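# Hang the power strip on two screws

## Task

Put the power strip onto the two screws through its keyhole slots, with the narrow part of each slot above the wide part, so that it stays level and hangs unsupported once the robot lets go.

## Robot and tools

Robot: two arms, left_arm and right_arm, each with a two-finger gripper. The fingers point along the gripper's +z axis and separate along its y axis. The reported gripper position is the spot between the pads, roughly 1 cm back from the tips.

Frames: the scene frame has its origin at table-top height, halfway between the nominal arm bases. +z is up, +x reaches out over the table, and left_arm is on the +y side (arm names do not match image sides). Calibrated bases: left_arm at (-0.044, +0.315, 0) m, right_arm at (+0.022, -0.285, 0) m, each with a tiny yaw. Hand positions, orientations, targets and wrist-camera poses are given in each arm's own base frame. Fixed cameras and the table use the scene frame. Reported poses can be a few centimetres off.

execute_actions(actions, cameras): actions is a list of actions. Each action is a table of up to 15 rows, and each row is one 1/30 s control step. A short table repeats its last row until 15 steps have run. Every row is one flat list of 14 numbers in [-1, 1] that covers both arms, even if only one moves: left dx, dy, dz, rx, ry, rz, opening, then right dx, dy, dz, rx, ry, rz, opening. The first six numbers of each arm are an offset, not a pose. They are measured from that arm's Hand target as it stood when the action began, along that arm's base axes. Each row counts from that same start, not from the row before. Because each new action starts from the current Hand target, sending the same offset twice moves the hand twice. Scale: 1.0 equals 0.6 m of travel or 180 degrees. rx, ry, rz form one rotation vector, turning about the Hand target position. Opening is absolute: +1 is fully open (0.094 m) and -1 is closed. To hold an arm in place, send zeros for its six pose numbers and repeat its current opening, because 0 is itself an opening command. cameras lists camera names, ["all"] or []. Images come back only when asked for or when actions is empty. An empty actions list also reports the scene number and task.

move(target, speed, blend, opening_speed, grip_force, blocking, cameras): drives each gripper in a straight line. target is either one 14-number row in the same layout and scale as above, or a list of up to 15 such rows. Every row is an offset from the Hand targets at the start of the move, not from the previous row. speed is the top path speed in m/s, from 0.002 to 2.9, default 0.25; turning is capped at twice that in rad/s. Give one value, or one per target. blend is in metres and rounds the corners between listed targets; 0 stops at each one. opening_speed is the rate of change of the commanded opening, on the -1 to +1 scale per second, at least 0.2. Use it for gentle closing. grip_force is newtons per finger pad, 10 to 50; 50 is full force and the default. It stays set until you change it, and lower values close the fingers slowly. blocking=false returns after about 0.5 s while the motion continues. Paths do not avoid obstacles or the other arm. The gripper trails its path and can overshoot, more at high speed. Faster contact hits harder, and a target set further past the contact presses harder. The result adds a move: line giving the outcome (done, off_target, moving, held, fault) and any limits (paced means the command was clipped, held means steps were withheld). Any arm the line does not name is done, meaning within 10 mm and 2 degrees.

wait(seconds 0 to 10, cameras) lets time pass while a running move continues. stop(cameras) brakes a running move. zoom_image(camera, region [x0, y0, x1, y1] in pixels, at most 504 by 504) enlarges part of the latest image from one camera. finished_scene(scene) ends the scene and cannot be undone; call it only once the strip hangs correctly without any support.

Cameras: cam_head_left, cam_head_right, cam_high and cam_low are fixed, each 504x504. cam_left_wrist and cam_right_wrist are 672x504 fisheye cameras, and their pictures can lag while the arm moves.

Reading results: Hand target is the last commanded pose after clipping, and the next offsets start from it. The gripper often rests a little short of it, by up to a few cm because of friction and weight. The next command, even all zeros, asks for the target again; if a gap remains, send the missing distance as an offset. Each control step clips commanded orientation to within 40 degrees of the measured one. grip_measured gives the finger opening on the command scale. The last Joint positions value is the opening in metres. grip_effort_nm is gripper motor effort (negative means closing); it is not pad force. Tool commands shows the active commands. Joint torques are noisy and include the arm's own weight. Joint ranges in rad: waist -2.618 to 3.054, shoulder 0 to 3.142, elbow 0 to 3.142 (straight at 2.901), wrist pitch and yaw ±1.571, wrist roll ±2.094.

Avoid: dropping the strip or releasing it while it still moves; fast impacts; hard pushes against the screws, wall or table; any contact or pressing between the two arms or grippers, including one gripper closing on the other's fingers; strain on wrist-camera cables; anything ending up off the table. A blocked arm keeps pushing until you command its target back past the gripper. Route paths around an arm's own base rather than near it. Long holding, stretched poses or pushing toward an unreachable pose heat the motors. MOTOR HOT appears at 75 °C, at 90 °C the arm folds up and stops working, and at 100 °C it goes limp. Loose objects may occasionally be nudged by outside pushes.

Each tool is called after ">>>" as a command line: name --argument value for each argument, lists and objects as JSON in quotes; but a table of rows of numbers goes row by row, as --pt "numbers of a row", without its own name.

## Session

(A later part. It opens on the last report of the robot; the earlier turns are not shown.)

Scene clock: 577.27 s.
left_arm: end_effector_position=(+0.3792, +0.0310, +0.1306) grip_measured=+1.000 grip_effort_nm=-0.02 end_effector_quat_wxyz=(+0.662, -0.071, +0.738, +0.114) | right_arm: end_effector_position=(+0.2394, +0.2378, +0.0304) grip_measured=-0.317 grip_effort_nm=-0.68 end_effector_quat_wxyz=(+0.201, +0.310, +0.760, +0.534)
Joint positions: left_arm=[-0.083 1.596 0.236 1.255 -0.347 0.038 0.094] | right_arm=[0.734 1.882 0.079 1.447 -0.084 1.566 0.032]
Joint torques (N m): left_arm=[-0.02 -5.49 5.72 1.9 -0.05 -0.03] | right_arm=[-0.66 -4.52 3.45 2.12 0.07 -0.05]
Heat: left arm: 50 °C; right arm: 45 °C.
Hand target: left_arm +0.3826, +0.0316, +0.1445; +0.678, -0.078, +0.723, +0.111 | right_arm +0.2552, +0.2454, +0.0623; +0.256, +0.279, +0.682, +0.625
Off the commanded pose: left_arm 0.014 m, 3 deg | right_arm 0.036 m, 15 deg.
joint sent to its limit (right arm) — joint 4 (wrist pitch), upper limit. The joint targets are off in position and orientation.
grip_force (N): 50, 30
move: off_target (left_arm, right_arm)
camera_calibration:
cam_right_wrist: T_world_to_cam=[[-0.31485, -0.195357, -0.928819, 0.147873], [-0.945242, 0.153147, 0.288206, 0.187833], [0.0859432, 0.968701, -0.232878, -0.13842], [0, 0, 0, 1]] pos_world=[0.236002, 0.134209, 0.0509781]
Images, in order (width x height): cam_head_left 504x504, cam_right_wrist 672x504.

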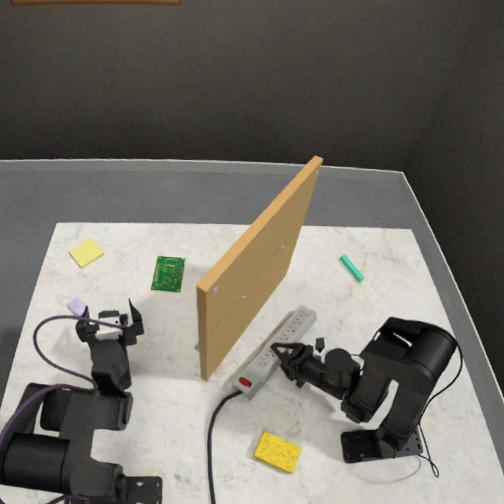

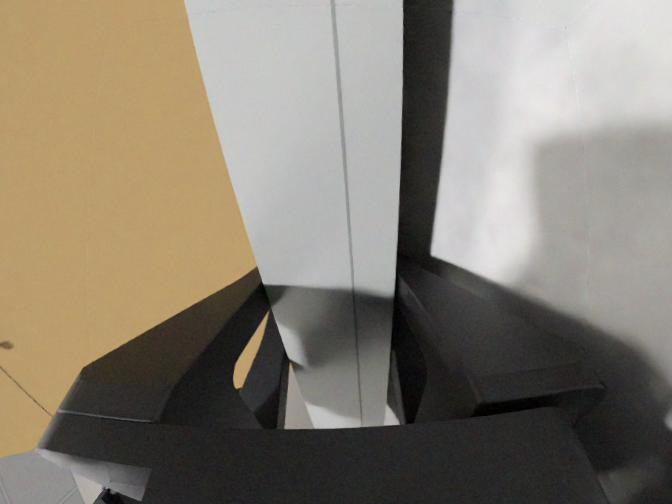

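>>> move --pt "0 0 0 0 0 0 1 0 0 -0.015 0 0 0 -0.5" --pt "0 0 0 0 0 0 1 0 0 -0.015 0 0 0 -0.1" --cameras '["cam_right_wrist","cam_head_left"]' --speed 0.08 --opening_speed 0.3

>>> zoom_image --camera "cam_head_left" --region '[220, 280, 380, 440]'

Scene clock: 587.30 s.
left_arm: end_effector_position=(+0.3792, +0.0310, +0.1306) grip_measured=+1.000 grip_effort_nm=-0.02 end_effector_quat_wxyz=(+0.662, -0.071, +0.738, +0.114) | right_arm: end_effector_position=(+0.2424, +0.2419, +0.0347) grip_measured=-0.102 grip_effort_nm=0.08 end_effector_quat_wxyz=(+0.206, +0.305, +0.754, +0.544)
Joint positions: left_arm=[-0.083 1.596 0.236 1.255 -0.347 0.038 0.094] | right_arm=[0.739 1.908 0.089 1.49 -0.081 1.565 0.042]
Joint torques (N m): left_arm=[-0.05 -5.39 5.74 1.89 -0.05 -0.02] | right_arm=[-0.65 -4.04 3.32 1.77 0.04 -0.07]
Heat: left arm: 50 °C; right arm: 48 °C.
Hand target: left_arm +0.3826, +0.0316, +0.1445; +0.678, -0.078, +0.723, +0.111 | right_arm +0.2552, +0.2454, +0.0533; +0.256, +0.279, +0.682, +0.625
Off the commanded pose: left_arm 0.014 m, 3 deg | right_arm 0.023 m, 14 deg.
joint sent to its limit (right arm) — joint 4 (wrist pitch), upper limit. The joint targets are off in position and orientation.
grip_force (N): 50, 30
move: off_target (left_arm, right_arm); target 2's new opening was sent with right_arm's hand 0.031 m and 16 deg from that target
camera_calibration:
cam_right_wrist: T_world_to_cam=[[-0.29367, -0.180402, -0.938729, 0.145251], [-0.951778, 0.146355, 0.269626, 0.192671], [0.0887468, 0.972643, -0.214683, -0.14394], [0, 0, 0, 1]] pos_world=[0.23881, 0.138007, 0.0535009]
Images, in order (width x height): cam_head_left 504x504, cam_right_wrist 672x504.

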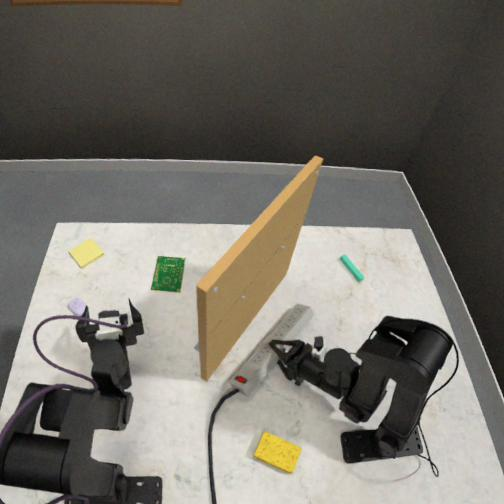

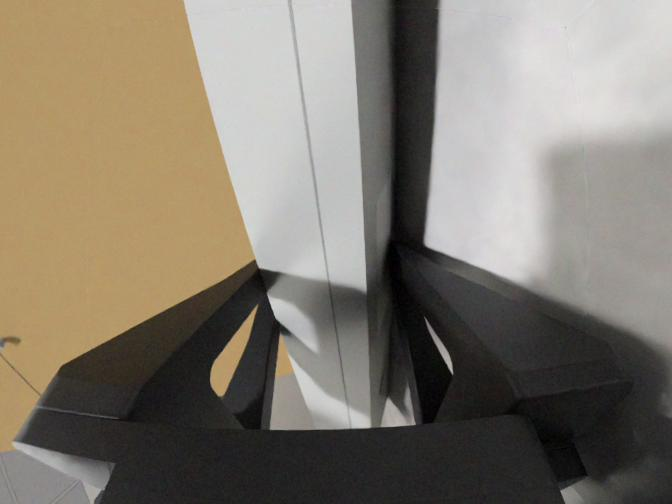

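Scaled by 3.150 from the camera's 504x504 image, which has a finer 720x720 frame.

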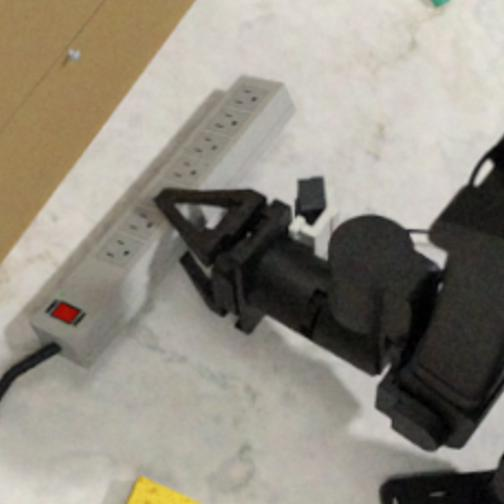

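>>> move --pt "0 0 0 0 0 0 1 -0.01 -0.01 0.01 0 0 0 -0.1" --pt "0 0 0 0 0 0 1 -0.01 -0.01 0.01 0 0 0 -0.5" --pt "0 0 0 0 0 0 1 -0.01 -0.01 -0.02 0 0 0 -0.5" --cameras '["cam_right_wrist","cam_head_left"]' --speed 0.08 --opening_speed 0.5

>>> zoom_image --camera "cam_head_left" --region '[220, 280, 380, 440]'

Scene clock: 604.47 s.
left_arm: end_effector_position=(+0.3792, +0.0310, +0.1306) grip_measured=+1.000 grip_effort_nm=-0.02 end_effector_quat_wxyz=(+0.662, -0.071, +0.738, +0.114) | right_arm: end_effector_position=(+0.2405, +0.2394, +0.0314) grip_measured=-0.309 grip_effort_nm=-0.68 end_effector_quat_wxyz=(+0.213, +0.296, +0.760, +0.538)
Joint positions: left_arm=[-0.083 1.596 0.236 1.255 -0.347 0.038 0.094] | right_arm=[0.737 1.922 0.08 1.504 -0.081 1.537 0.032]
Joint torques (N m): left_arm=[-0.13 -5.49 5.71 1.89 -0.06 -0.03] | right_arm=[-0.9 -3.3 2.36 1.64 -0.02 0.09]
Heat: left arm: 50 °C; right arm: 49 °C.
Hand target: left_arm +0.3826, +0.0316, +0.1445; +0.678, -0.078, +0.723, +0.111 | right_arm +0.2492, +0.2394, +0.0413; +0.256, +0.279, +0.682, +0.625
Off the commanded pose: left_arm 0.014 m, 3 deg | right_arm 0.013 m, 14 deg.
joint sent to its limit (right arm) — joint 4 (wrist pitch), upper limit. The joint targets are off in position and orientation.
grip_force (N): 50, 30
move: off_target (left_arm, right_arm); target 2's new opening was sent with right_arm's hand 0.025 m and 14 deg from that target
camera_calibration:
cam_right_wrist: T_world_to_cam=[[-0.280679, -0.204968, -0.93766, 0.143889], [-0.956091, 0.145528, 0.254385, 0.193821], [0.0843148, 0.967889, -0.236815, -0.139179], [0, 0, 0, 1]] pos_world=[0.237432, 0.135996, 0.0526545]
Images, in order (width x height): cam_head_left 504x504, cam_right_wrist 672x504.

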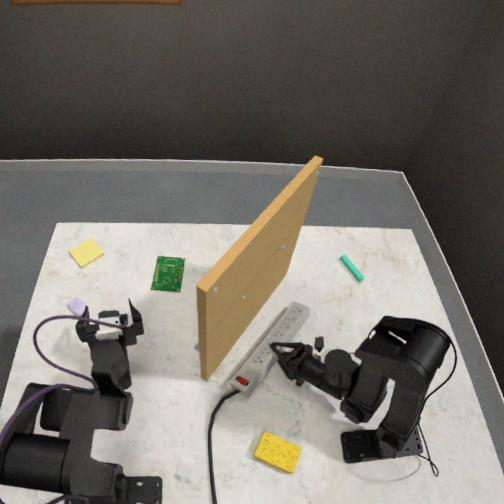

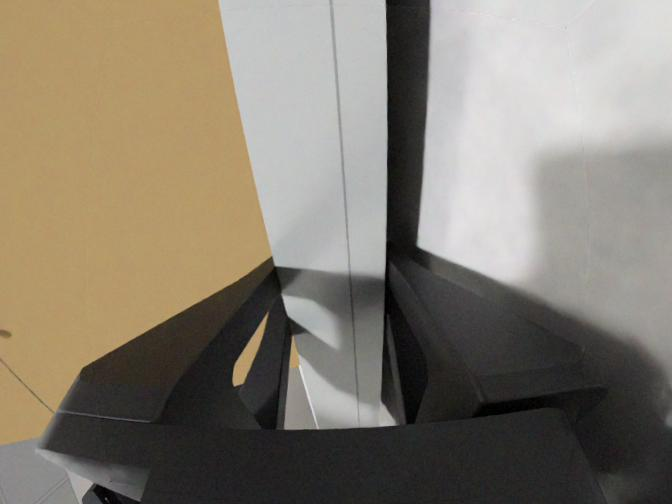

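Scaled by 3.150 from the camera's 504x504 image, which has a finer 720x720 frame.

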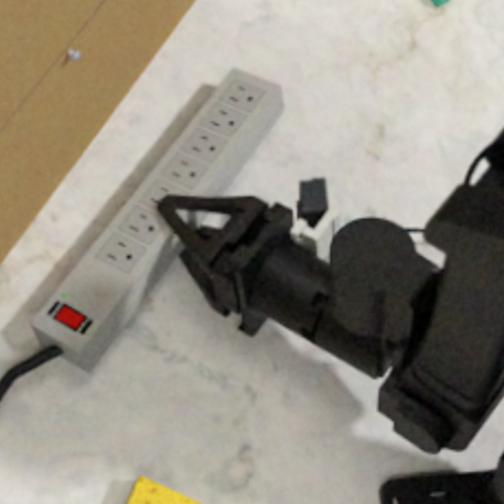

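>>> move --pt "0 0 0 0 0 0 1 0.0 0.0 -0.022 0 0 0 -0.5" --pt "0 0 0 0 0 0 1 0 0 -0.022 0 0 0 -0.15" --cameras '["cam_right_wrist","cam_head_left"]' --speed 0.08 --opening_speed 0.3

>>> zoom_image --camera "cam_head_left" --region '[220, 280, 380, 440]'

Scene clock: 616.93 s.
left_arm: end_effector_position=(+0.3792, +0.0310, +0.1306) grip_measured=+1.000 grip_effort_nm=-0.02 end_effector_quat_wxyz=(+0.662, -0.071, +0.738, +0.114) | right_arm: end_effector_position=(+0.2453, +0.2438, +0.0275) grip_measured=-0.154 grip_effort_nm=0.17 end_effector_quat_wxyz=(+0.208, +0.300, +0.759, +0.539)
Joint positions: left_arm=[-0.083 1.596 0.236 1.255 -0.347 0.038 0.094] | right_arm=[0.734 1.961 0.108 1.513 -0.088 1.549 0.04]
Joint torques (N m): left_arm=[-0.08 -5.42 5.71 1.89 -0.05 -0.04] | right_arm=[-0.75 -2.55 1.36 1.54 0.02 -0.01]
Heat: left arm: 50 °C; right arm: 47 °C.
Hand target: left_arm +0.3826, +0.0316, +0.1445; +0.678, -0.078, +0.723, +0.111 | right_arm +0.2492, +0.2394, +0.0281; +0.256, +0.279, +0.682, +0.625
Off the commanded pose: left_arm 0.014 m, 3 deg | right_arm 0.006 m, 15 deg.
joint sent to its limit (right arm) — joint 4 (wrist pitch), upper limit. The joint targets are off in position and orientation.
grip_force (N): 50, 30
move: off_target (left_arm, right_arm); target 2's new opening was sent with right_arm's hand 0.007 m and 14 deg from that target
camera_calibration:
cam_right_wrist: T_world_to_cam=[[-0.291296, -0.196746, -0.936183, 0.143057], [-0.95302, 0.144656, 0.266134, 0.197903], [0.0830637, 0.969725, -0.22964, -0.145072], [0, 0, 0, 1]] pos_world=[0.242328, 0.140198, 0.0479442]
Images, in order (width x height): cam_head_left 504x504, cam_right_wrist 672x504.

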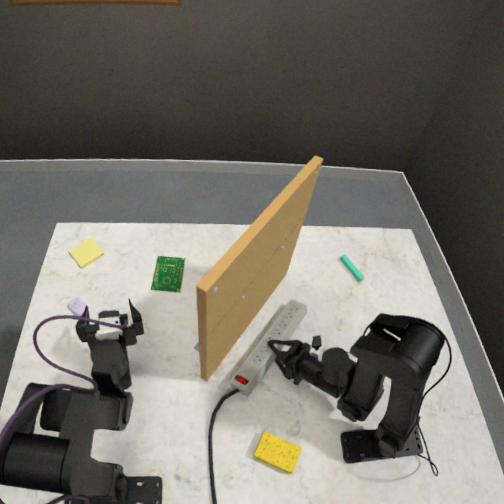

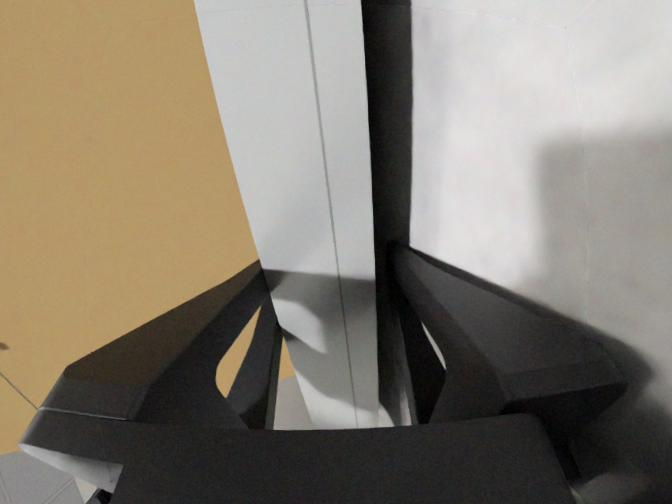

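Scaled by 3.150 from the camera's 504x504 image, which has a finer 720x720 frame.

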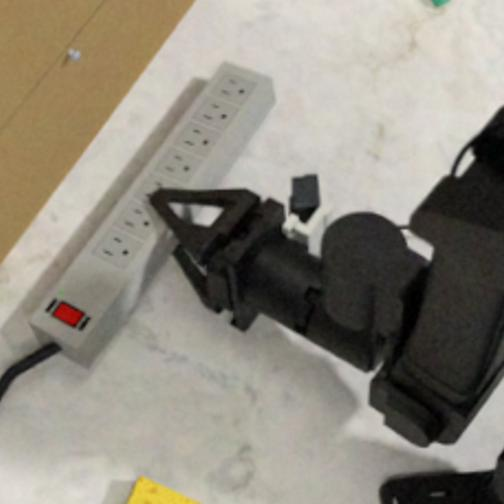

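>>> move --pt "0 0 0 0 0 0 1 -0.03 -0.03 -0.006 0 0 0 -0.15" --cameras '["cam_right_wrist","cam_head_left"]' --speed 0.05

>>> zoom_image --camera "cam_head_left" --region '[220, 280, 380, 440]'

Scene clock: 630.93 s.
left_arm: end_effector_position=(+0.3792, +0.0310, +0.1306) grip_measured=+1.000 grip_effort_nm=-0.02 end_effector_quat_wxyz=(+0.662, -0.071, +0.738, +0.114) | right_arm: end_effector_position=(+0.2372, +0.2329, +0.0274) grip_measured=-0.153 grip_effort_nm=0.15 end_effector_quat_wxyz=(+0.206, +0.305, +0.762, +0.533)
Joint positions: left_arm=[-0.083 1.596 0.236 1.255 -0.347 0.038 0.094] | right_arm=[0.723 1.927 0.059 1.513 -0.092 1.549 0.04]
Joint torques (N m): left_arm=[-0.09 -5.46 5.68 1.9 -0.06 -0.03] | right_arm=[-0.76 -3.49 -0.81 1.54 -0.04 -0.07]
Heat: left arm: 50 °C; right arm: 48 °C.
Hand target: left_arm +0.3826, +0.0316, +0.1445; +0.678, -0.078, +0.723, +0.111 | right_arm +0.2312, +0.2214, +0.0245; +0.256, +0.279, +0.682, +0.625
Off the commanded pose: left_arm 0.014 m, 3 deg | right_arm 0.013 m, 15 deg.
joint sent to its limit (right arm) — joint 4 (wrist pitch), upper limit. The joint targets are off in orientation, not in position.
grip_force (N): 50, 30
move: off_target (left_arm, right_arm)
camera_calibration:
cam_right_wrist: T_world_to_cam=[[-0.30419, -0.203296, -0.930666, 0.142854], [-0.948695, 0.153153, 0.276627, 0.188483], [0.0862977, 0.967065, -0.239453, -0.133736], [0, 0, 0, 1]] pos_world=[0.233809, 0.129506, 0.0487864]
Images, in order (width x height): cam_head_left 504x504, cam_right_wrist 672x504.

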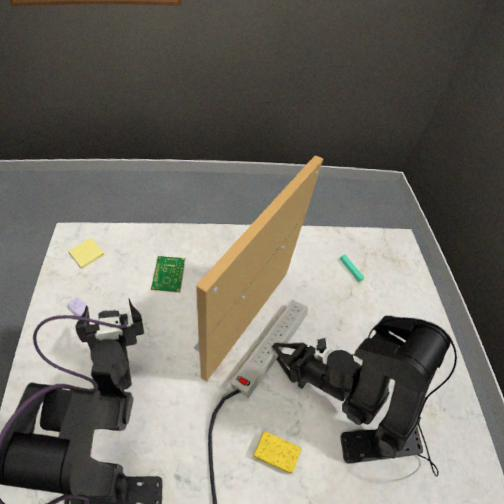

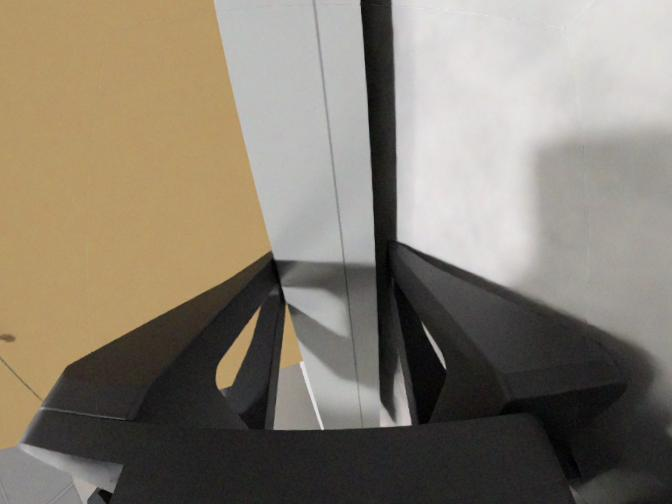

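Scaled by 3.150 from the camera's 504x504 image, which has a finer 720x720 frame.

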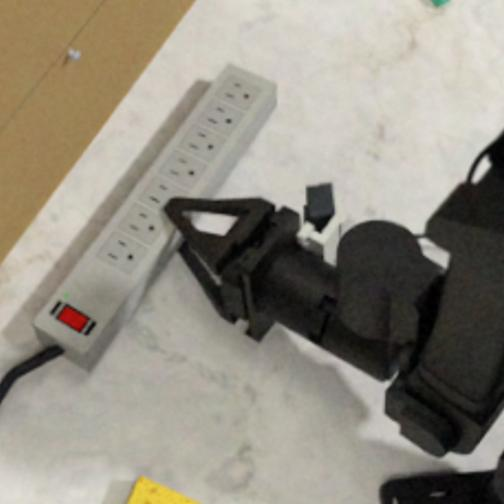

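>>> move --pt "0 0 0 0 0 0 1 -0.03 -0.03 -0.003 0 0 0 -0.15" --cameras '["cam_right_wrist","cam_head_left"]' --speed 0.05

>>> zoom_image --camera "cam_head_left" --region '[220, 280, 380, 440]'

Scene clock: 641.67 s.
left_arm: end_effector_position=(+0.3792, +0.0310, +0.1306) grip_measured=+1.000 grip_effort_nm=-0.02 end_effector_quat_wxyz=(+0.662, -0.071, +0.738, +0.114) | right_arm: end_effector_position=(+0.2194, +0.2086, +0.0276) grip_measured=-0.153 grip_effort_nm=0.13 end_effector_quat_wxyz=(+0.120, +0.218, +0.782, +0.572)
Joint positions: left_arm=[-0.083 1.596 0.236 1.255 -0.347 0.038 0.094] | right_arm=[0.377 1.95 0.019 1.513 -0.672 1.367 0.04]
Joint torques (N m): left_arm=[-0.05 -5.39 5.71 1.9 -0.05 -0.02] | right_arm=[-0.43 -1.35 -0.08 1.42 -0.06 -0.09]
Heat: left arm: 50 °C; right arm: 48 °C.
Hand target: left_arm +0.3826, +0.0316, +0.1445; +0.678, -0.078, +0.723, +0.111 | right_arm +0.2132, +0.2034, +0.0227; +0.256, +0.279, +0.682, +0.625
Off the commanded pose: left_arm 0.014 m, 3 deg | right_arm 0.009 m, 21 deg.
joint sent to its limit (right arm) — joint 3 (elbow), lower limit, where the elbow is as bent as it goes; joint 4 (wrist pitch), upper limit. The joint targets are off in orientation, not in position.
grip_force (N): 50, 30
move: off_target (left_arm, right_arm)
camera_calibration:
cam_right_wrist: T_world_to_cam=[[-0.271485, -0.22637, -0.935443, 0.130485], [-0.948096, -0.104294, 0.300395, 0.228213], [-0.165562, 0.968442, -0.186306, -0.0550779], [0, 0, 0, 1]] pos_world=[0.242674, 0.106679, 0.0432457]
Images, in order (width x height): cam_head_left 504x504, cam_right_wrist 672x504.

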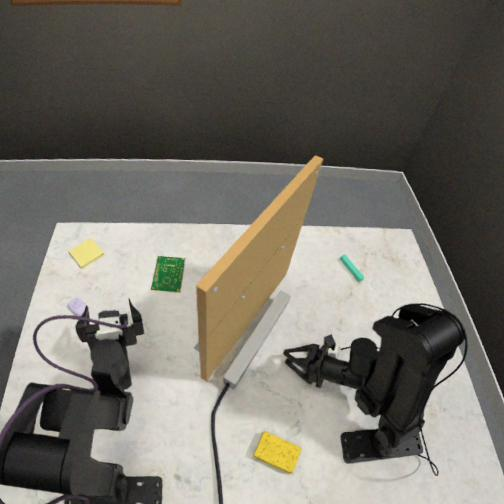

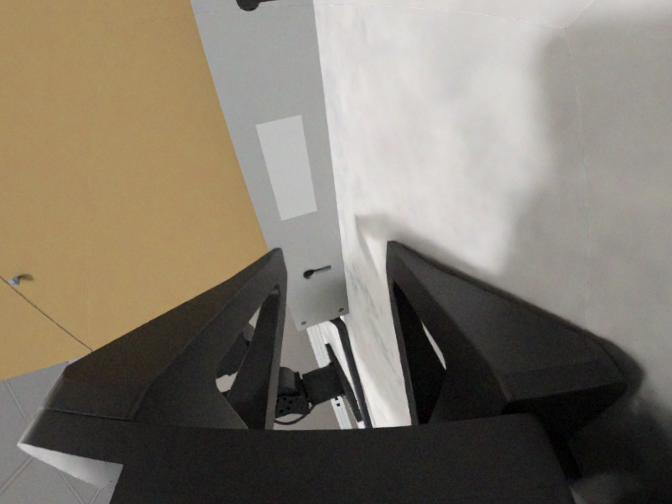

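Scaled by 3.150 from the camera's 504x504 image, which has a finer 720x720 frame.

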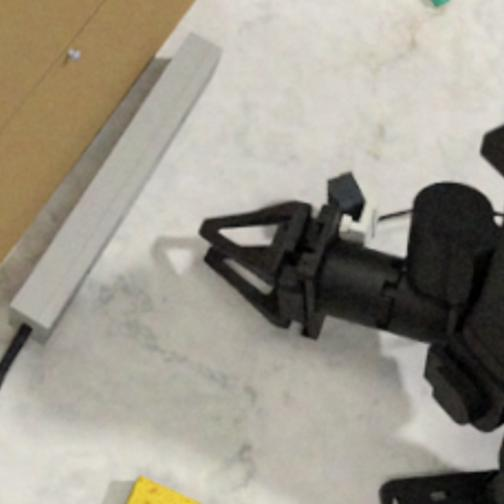

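>>> move --pt "0 0 0 0 0 0 1 -0.022 -0.039 0.2 0 0 0 0.3" --pt "0 0 0 0 0 0 1 0.02 0.02 0.3 -0.457 -0.185 0.236 0.6" --pt "0 0 0 0 0 0 1 0.159 0.14 0.179 -0.457 -0.185 0.236 0.6" --cameras '["cam_right_wrist","cam_head_left","cam_high"]' --speed 0.22 --blend 0.02

Scene clock: 683.27 s.
left_arm: end_effector_position=(+0.3792, +0.0310, +0.1306) grip_measured=+1.000 grip_effort_nm=-0.02 end_effector_quat_wxyz=(+0.662, -0.071, +0.738, +0.114) | right_arm: end_effector_position=(+0.2943, +0.2736, +0.1133) grip_measured=+0.598 grip_effort_nm=0.09 end_effector_quat_wxyz=(+0.284, -0.361, +0.880, +0.122)
Joint positions: left_arm=[-0.083 1.596 0.236 1.255 -0.347 0.038 0.094] | right_arm=[0.729 1.539 1.033 -0.438 -0.038 -0.037 0.075]
Joint torques (N m): left_arm=[-0.03 -5.5 5.74 1.9 -0.07 -0.03] | right_arm=[-0.29 -5.16 9.09 1.01 -0.03 -0.06]
Heat: left arm: 50 °C; right arm: 46 °C.
Hand target: left_arm +0.3826, +0.0316, +0.1445; +0.678, -0.078, +0.723, +0.111 | right_arm +0.3086, +0.2874, +0.1301; +0.314, -0.362, +0.867, +0.132
Off the commanded pose: left_arm 0.014 m, 3 deg | right_arm 0.026 m, 4 deg.
grip_force (N): 50, 30
move: off_target (left_arm, right_arm); blend cut to 0 m at target 2; target 2's new opening was sent with right_arm's hand 0.014 m and 1 deg from that target
camera_calibration:
cam_right_wrist: T_world_to_cam=[[0.656265, -0.753364, -0.041948, 0.0156284], [-0.75357, -0.65722, 0.0139322, 0.406754], [-0.0380651, 0.0224676, -0.999023, 0.223703], [0, 0, 0, 1]] pos_world=[0.304777, 0.274075, 0.218473]
Images, in order (width x height): cam_head_left 504x504, cam_high 504x504, cam_right_wrist 672x504.

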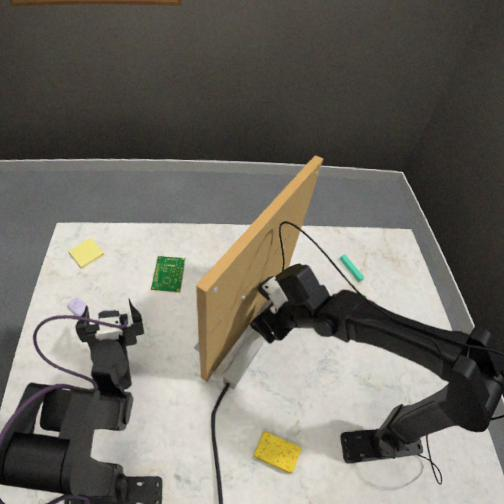

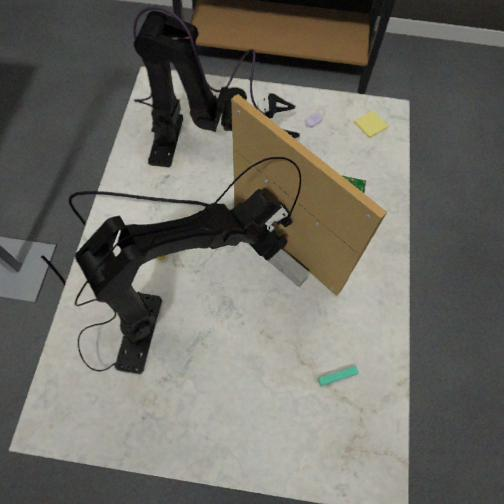

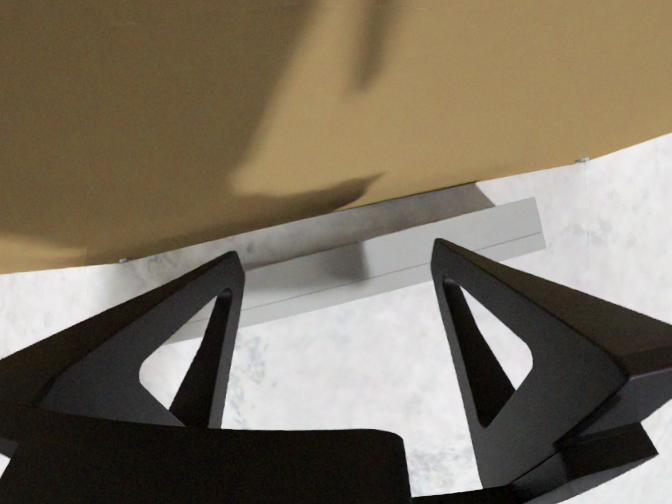

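>>> move --pt "0 0 0 0 0 0 1 -0.006 -0.002 -0.1 0 0 0.05 0.6" --pt "0 0 0 0 0 0 1 -0.004 0.001 -0.153 0 0 0.05 0.6" --cameras '["cam_right_wrist","cam_head_left"]' --speed 0.1 --blend 0.01

Scene clock: 721.43 s.
left_arm: end_effector_position=(+0.3792, +0.0310, +0.1306) grip_measured=+1.000 grip_effort_nm=-0.02 end_effector_quat_wxyz=(+0.662, -0.071, +0.738, +0.114) | right_arm: end_effector_position=(+0.3086, +0.2890, +0.0609) grip_measured=+0.598 grip_effort_nm=0.09 end_effector_quat_wxyz=(+0.322, -0.427, +0.829, +0.164)
Joint positions: left_arm=[-0.083 1.596 0.236 1.255 -0.347 0.038 0.094] | right_arm=[0.673 1.664 0.862 -0.048 -0.183 -0.21 0.075]
Joint torques (N m): left_arm=[-0.1 -5.41 5.72 1.89 -0.06 -0.02] | right_arm=[-0.05 -2.84 4.74 0.89 -0.03 -0.02]
Heat: left arm: 50 °C; right arm: 45 °C.
Hand target: left_arm +0.3826, +0.0316, +0.1445; +0.678, -0.078, +0.723, +0.111 | right_arm +0.3062, +0.2880, +0.0383; +0.303, -0.429, +0.836, +0.156
Off the commanded pose: left_arm 0.014 m, 3 deg | right_arm 0.023 m, 3 deg.
grip_force (N): 50, 30
move: off_target (left_arm, right_arm)
camera_calibration:
cam_right_wrist: T_world_to_cam=[[0.775943, -0.62981, -0.0353861, -0.0574242], [-0.629862, -0.770504, -0.0979652, 0.42977], [0.0344343, 0.0983039, -0.994561, 0.127], [0, 0, 0, 1]] pos_world=[0.310881, 0.282489, 0.16638]
Images, in order (width x height): cam_head_left 504x504, cam_right_wrist 672x504.

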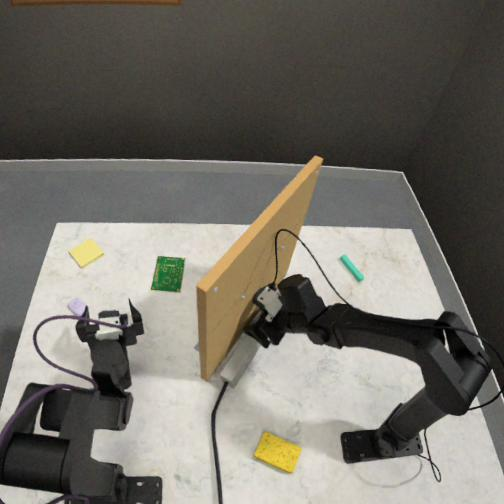

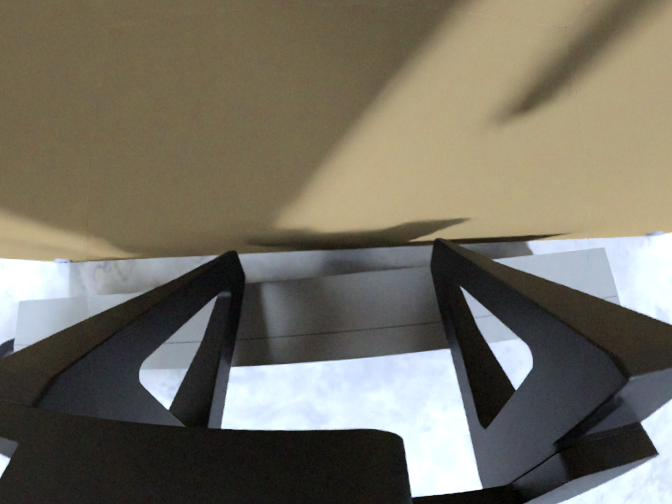

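>>> move --pt "0 0 0 0 0 0 1 -0.012 -0.016 0.03 0.024 -0.023 0 0.6" --pt "0 0 0 0 0 0 1 -0.005 -0.008 -0.0 0.024 -0.023 0 0.6" --cameras '["cam_right_wrist","cam_head_left"]' --speed 0.06

Scene clock: 736.27 s.
left_arm: end_effector_position=(+0.3792, +0.0310, +0.1306) grip_measured=+1.000 grip_effort_nm=-0.02 end_effector_quat_wxyz=(+0.662, -0.071, +0.738, +0.114) | right_arm: end_effector_position=(+0.3097, +0.2898, +0.0576) grip_measured=+0.598 grip_effort_nm=0.08 end_effector_quat_wxyz=(+0.370, -0.419, +0.809, +0.182)
Joint positions: left_arm=[-0.083 1.596 0.236 1.255 -0.347 0.038 0.094] | right_arm=[0.665 1.658 0.744 0.174 -0.201 -0.201 0.075]
Joint torques (N m): left_arm=[-0.08 -5.48 5.7 1.9 -0.06 -0.02] | right_arm=[-0.18 -4.72 3.85 0.79 -0.03 -0.03]
Heat: left arm: 50 °C; right arm: 44 °C.
Hand target: left_arm +0.3826, +0.0316, +0.1445; +0.678, -0.078, +0.723, +0.111 | right_arm +0.3032, +0.2832, +0.0383; +0.349, -0.423, +0.818, +0.172
Off the commanded pose: left_arm 0.014 m, 3 deg | right_arm 0.021 m, 3 deg.
grip_force (N): 50, 30
move: off_target (left_arm, right_arm)
camera_calibration:
cam_right_wrist: T_world_to_cam=[[0.777616, -0.627997, -0.0305589, -0.059173], [-0.619597, -0.757145, -0.206955, 0.430029], [0.106829, 0.179866, -0.977873, 0.0765567], [0, 0, 0, 1]] pos_world=[0.30428, 0.274664, 0.162051]
Images, in order (width x height): cam_head_left 504x504, cam_right_wrist 672x504.

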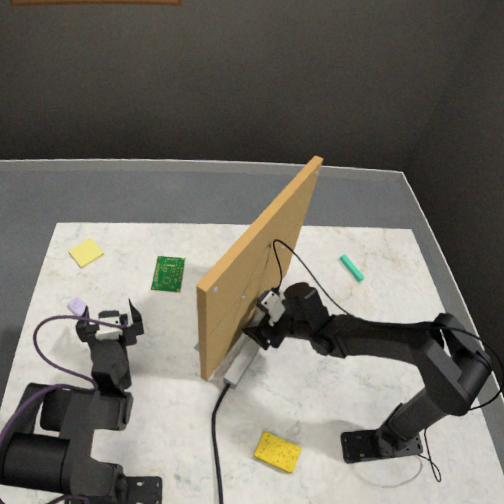

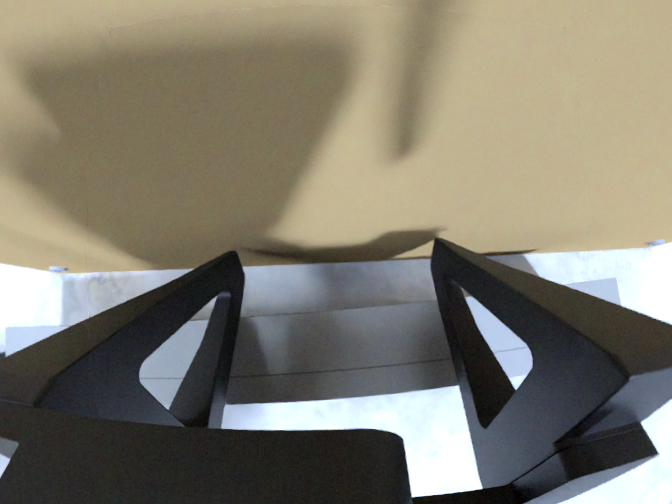

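>>> move --pt "-0.371 -0.053 0.09 -0.058 0.311 -0.069 1 -0.03 -0.04 0.15 0 0 0 0.6" --pt "-0.42 -0.30 0.09 -0.058 0.311 -0.069 0.3 -0.09 -0.30 0.25 0 0 0 0.6" --pt "-0.316 -0.446 -0.024 -0.058 0.311 -0.069 0.3 -0.09 -0.38 0.25 0 0 0 0.6" --cameras '["cam_left_wrist","cam_head_left","cam_high"]' --speed 0.2 --grip_force '[50,50]'

Scene clock: 810.73 s.
left_arm: end_effector_position=(+0.1866, -0.2285, +0.1238) grip_measured=+0.302 grip_effort_nm=-0.14 end_effector_quat_wxyz=(+0.247, +0.005, +0.969, +0.015) | right_arm: end_effector_position=(+0.2453, +0.0527, +0.1729) grip_measured=+0.598 grip_effort_nm=0.08 end_effector_quat_wxyz=(+0.332, -0.417, +0.829, +0.169)
Joint positions: left_arm=[-1.169 1.461 1.101 -1.029 -0.469 -1.115 0.061] | right_arm=[-0.277 1.115 0.931 -1.064 -0.704 -1.089 0.075]
Joint torques (N m): left_arm=[0.58 -4.92 7.72 0.78 -0.31 0.06] | right_arm=[-0.58 -1.81 8.77 0.07 -0.59 -0.08]
Heat: left arm: 48 °C; right arm: 41 °C.
Hand target: left_arm +0.1930, -0.2360, +0.1301; +0.259, -0.001, +0.966, +0.000 | right_arm +0.2492, +0.0552, +0.1883; +0.349, -0.423, +0.818, +0.172
Off the commanded pose: left_arm 0.012 m, 2 deg | right_arm 0.016 m, 2 deg.
move: off_target (left_arm, right_arm); target 2's new opening was sent with left_arm's hand 0.015 m and 3 deg from that target
camera_calibration:
cam_left_wrist: T_world_to_cam=[[-0.0855479, -0.994245, -0.0644842, -0.204404], [-0.983173, 0.0737561, 0.167123, 0.185145], [-0.161405, 0.0776961, -0.983825, 0.272048], [0, 0, 0, 1]] pos_world=[0.208453, -0.238021, 0.223525]
Images, in order (width x height): cam_head_left 504x504, cam_high 504x504, cam_left_wrist 672x504.

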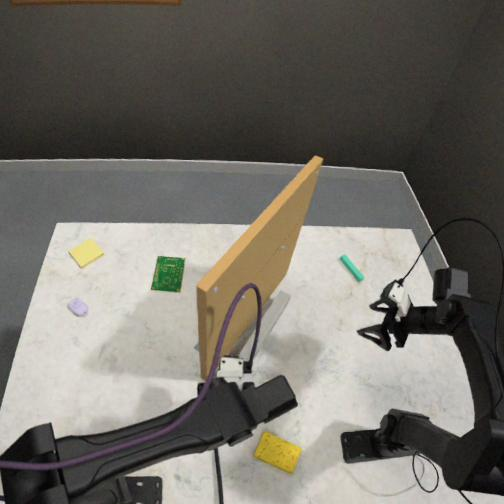

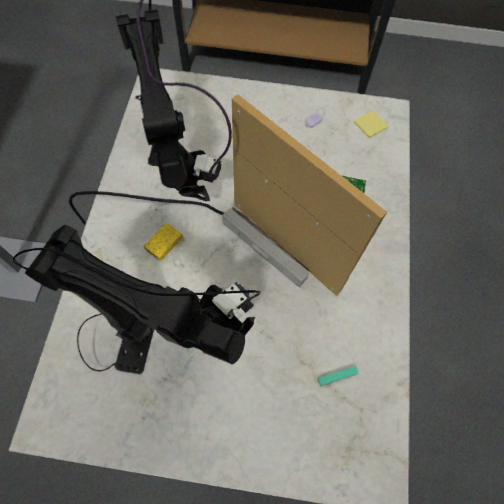

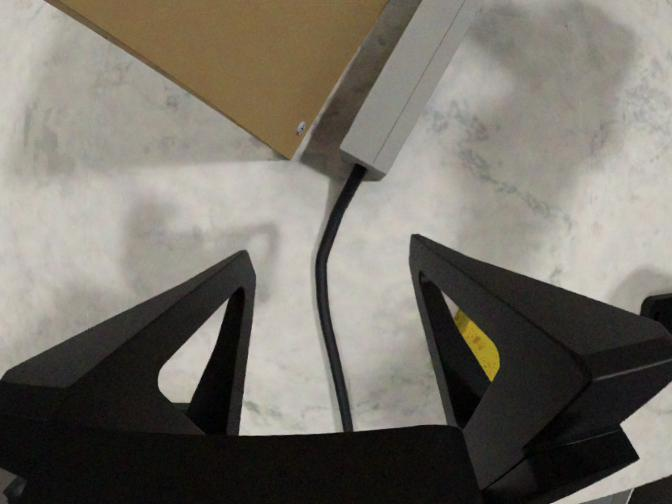

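>>> move --target '[0.023,0.01,-0.072,-0.032,-0.108,-0.182,0.1,0,0,0,0,0,0,0.6]' --cameras '["cam_left_wrist","cam_head_left","cam_high"]' --speed 0.12

Scene clock: 852.50 s.
left_arm: end_effector_position=(+0.2018, -0.2234, +0.0737) grip_measured=+0.102 grip_effort_nm=-0.14 end_effector_quat_wxyz=(+0.382, +0.267, +0.879, -0.099) | right_arm: end_effector_position=(+0.2453, +0.0527, +0.1729) grip_measured=+0.598 grip_effort_nm=0.08 end_effector_quat_wxyz=(+0.332, -0.417, +0.829, +0.169)
Joint positions: left_arm=[-1.05 1.111 0.439 -0.153 -0.355 -0.319 0.052] | right_arm=[-0.277 1.115 0.931 -1.064 -0.704 -1.089 0.075]
Joint torques (N m): left_arm=[0.62 -4.41 6.46 1.89 -0.11 0.07] | right_arm=[-0.58 -1.84 8.75 0.07 -0.58 -0.09]
Heat: left arm: 46 °C; right arm: 40 °C.
Hand target: left_arm +0.2068, -0.2300, +0.0869; +0.405, +0.258, +0.869, -0.120 | right_arm +0.2492, +0.0552, +0.1883; +0.349, -0.423, +0.818, +0.172
Off the commanded pose: left_arm 0.016 m, 4 deg | right_arm 0.016 m, 2 deg.
move: off_target (left_arm, right_arm)
camera_calibration:
cam_left_wrist: T_world_to_cam=[[-0.600973, -0.794651, -0.0857944, -0.0511684], [-0.782124, 0.606798, -0.141699, 0.30934], [0.164661, -0.0180552, -0.986185, 0.137849], [0, 0, 0, 1]] pos_world=[0.188493, -0.225879, 0.175388]
Images, in order (width x height): cam_head_left 504x504, cam_high 504x504, cam_left_wrist 672x504.

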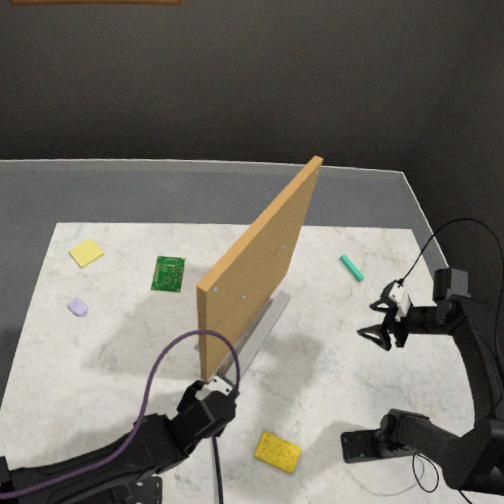

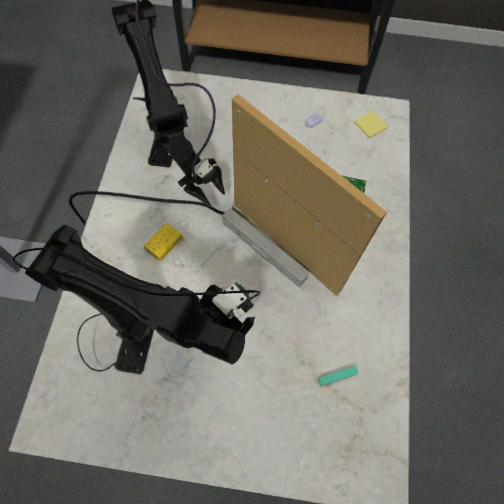

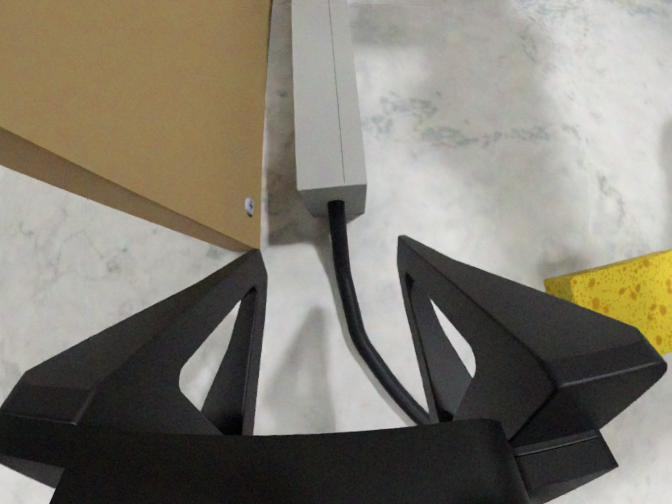

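>>> move --pt "0.0253 -0.0293 -0.09 0 0 0 0.0 0 0 0 0 0 0 0.6" --pt "0.0253 -0.0293 -0.09 0 0 0 -0.95 0 0 0 0 0 0 0.6" --cameras '["cam_left_wrist","cam_head_left"]' --speed 0.1 --opening_speed 0.6 --grip_force '[30,50]'

Scene clock: 888.63 s.
left_arm: end_effector_position=(+0.2179, -0.2421, +0.0275) grip_measured=-0.808 grip_effort_nm=-0.68 end_effector_quat_wxyz=(+0.391, +0.262, +0.876, -0.108) | right_arm: end_effector_position=(+0.2453, +0.0527, +0.1729) grip_measured=+0.598 grip_effort_nm=0.08 end_effector_quat_wxyz=(+0.332, -0.417, +0.829, +0.169)
Joint positions: left_arm=[-1.027 1.398 0.362 0.244 -0.34 -0.304 0.009] | right_arm=[-0.277 1.115 0.931 -1.064 -0.704 -1.089 0.075]
Joint torques (N m): left_arm=[0.49 -3.3 5.39 1.96 -0.08 0.05] | right_arm=[-0.66 -1.81 8.83 0.06 -0.57 -0.06]
Heat: left arm: 49 °C; right arm: 41 °C.
Hand target: left_arm +0.2220, -0.2475, +0.0329; +0.405, +0.258, +0.869, -0.120 | right_arm +0.2492, +0.0552, +0.1883; +0.349, -0.423, +0.818, +0.172
Off the commanded pose: left_arm 0.009 m, 2 deg | right_arm 0.016 m, 2 deg.
grip_force (N): 30, 50
move: off_target (right_arm)
camera_calibration:
cam_left_wrist: T_world_to_cam=[[-0.598365, -0.797802, -0.0739625, -0.0618393], [-0.781189, 0.601426, -0.167419, 0.325891], [0.17805, -0.0423991, -0.983108, 0.0803889], [0, 0, 0, 1]] pos_world=[0.203267, -0.241927, 0.129018]
Images, in order (width x height): cam_head_left 504x504, cam_left_wrist 672x504.

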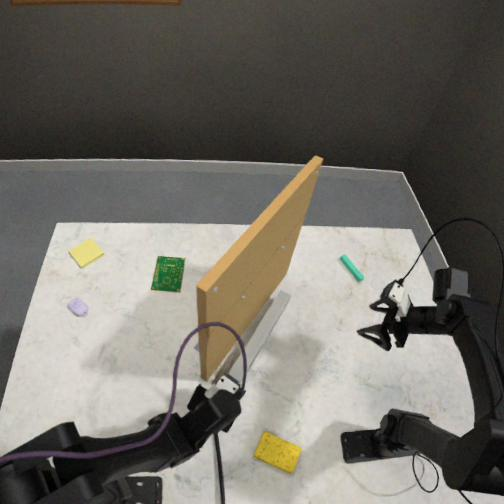

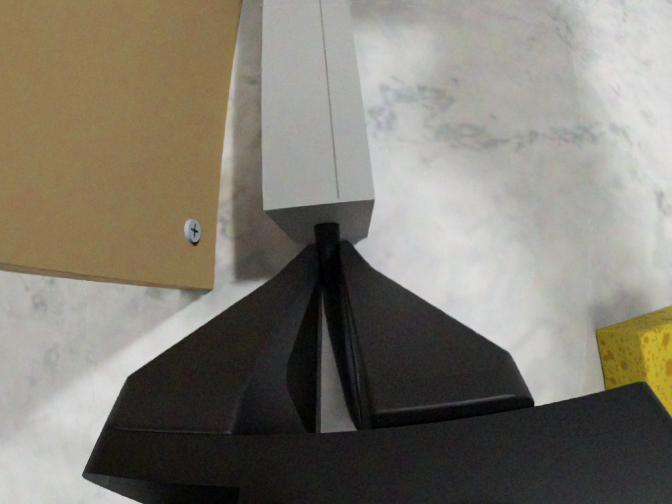

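>>> move --target '[-0.082,-0.126,0.01,0,0,0,-0.95,0,0,0,0,0,0,0.6]' --cameras '["cam_left_wrist","cam_head_left","cam_high"]' --speed 0.1

Scene clock: 895.73 s.
left_arm: end_effector_position=(+0.1672, -0.3149, +0.0282) grip_measured=-0.808 grip_effort_nm=-0.68 end_effector_quat_wxyz=(+0.391, +0.274, +0.870, -0.119) | right_arm: end_effector_position=(+0.2453, +0.0527, +0.1729) grip_measured=+0.598 grip_effort_nm=0.09 end_effector_quat_wxyz=(+0.332, -0.417, +0.829, +0.169)
Joint positions: left_arm=[-1.344 1.586 0.551 0.155 -0.53 -0.54 0.009] | right_arm=[-0.277 1.115 0.931 -1.064 -0.704 -1.089 0.075]
Joint torques (N m): left_arm=[-0.62 -4.71 8.91 1.03 -0.57 -0.15] | right_arm=[-0.58 -1.83 8.83 0.05 -0.56 -0.08]
Heat: left arm: 48 °C; right arm: 41 °C.
Hand target: left_arm +0.1728, -0.3231, +0.0389; +0.405, +0.258, +0.869, -0.120 | right_arm +0.2492, +0.0552, +0.1883; +0.349, -0.423, +0.818, +0.172
Off the commanded pose: left_arm 0.015 m, 2 deg | right_arm 0.016 m, 2 deg.
grip_force (N): 30, 50
move: off_target (left_arm, right_arm)
camera_calibration:
cam_left_wrist: T_world_to_cam=[[-0.623143, -0.779371, -0.0653677, -0.14051], [-0.761699, 0.623728, -0.175437, 0.334262], [0.177502, -0.0595318, -0.982318, 0.0817137], [0, 0, 0, 1]] pos_world=[0.152545, -0.313133, 0.129726]
Images, in order (width x height): cam_head_left 504x504, cam_high 504x504, cam_left_wrist 672x504.

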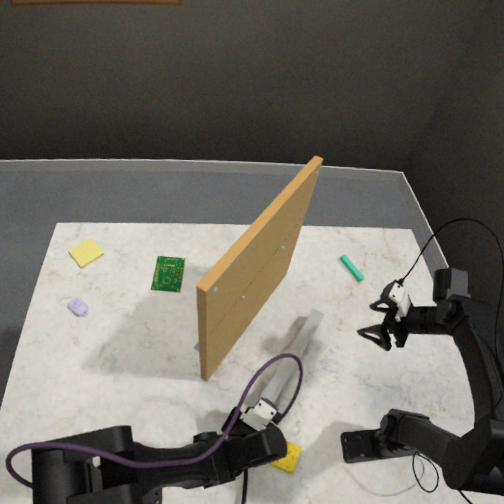

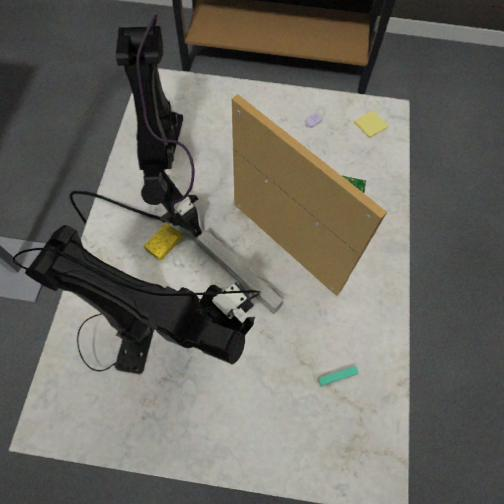

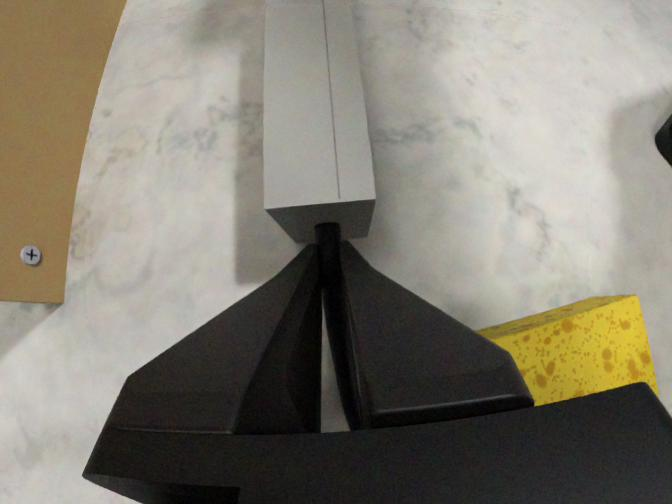

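>>> move --pt "0 0 0 0 0 0 0.15 0 0 0 0 0 0 0.6" --pt "0.057 -0.029 0.0 0 0 0 0.15 0 0 0 0 0 0 0.6" --cameras '["cam_left_wrist"]' --speed 0.08 --grip_force '[50,50]'

Scene clock: 920.77 s.
left_arm: end_effector_position=(+0.1997, -0.3241, +0.0259) grip_measured=+0.148 grip_effort_nm=0.10 end_effector_quat_wxyz=(+0.389, +0.268, +0.876, -0.100) | right_arm: end_effector_position=(+0.2453, +0.0527, +0.1729) grip_measured=+0.598 grip_effort_nm=0.09 end_effector_quat_wxyz=(+0.332, -0.417, +0.829, +0.169)
Joint positions: left_arm=[-1.247 1.672 0.641 0.155 -0.493 -0.472 0.054] | right_arm=[-0.277 1.115 0.931 -1.064 -0.704 -1.089 0.075]
Joint torques (N m): left_arm=[0.54 -5.3 8.79 1.58 -0.19 0.06] | right_arm=[-0.68 -1.81 8.7 0.06 -0.59 -0.08]
Heat: left arm: 46 °C; right arm: 41 °C.
Hand target: left_arm +0.2070, -0.3405, +0.0389; +0.405, +0.258, +0.869, -0.120 | right_arm +0.2492, +0.0552, +0.1883; +0.349, -0.423, +0.818, +0.172
Off the commanded pose: left_arm 0.022 m, 3 deg | right_arm 0.016 m, 2 deg.
move: off_target (left_arm, right_arm)
camera_calibration:
cam_left_wrist: T_world_to_cam=[[-0.601103, -0.794133, -0.0896001, -0.136166], [-0.778679, 0.607223, -0.157922, 0.361881], [0.179819, -0.0251578, -0.983378, 0.0838529], [0, 0, 0, 1]] pos_world=[0.184861, -0.325767, 0.127408]
Images, in order (width x height): cam_left_wrist 672x504.

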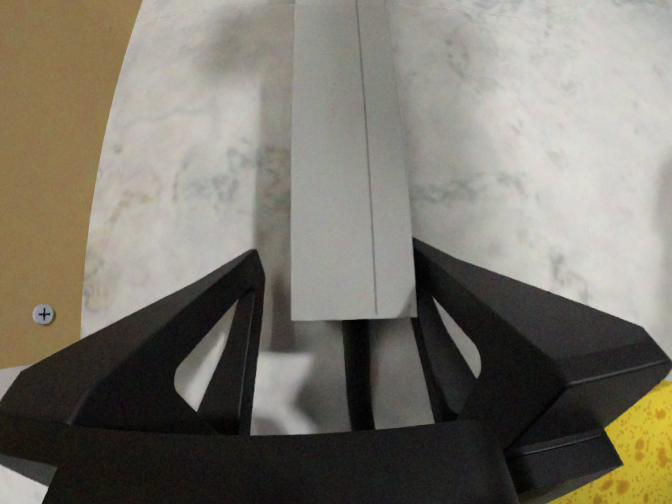

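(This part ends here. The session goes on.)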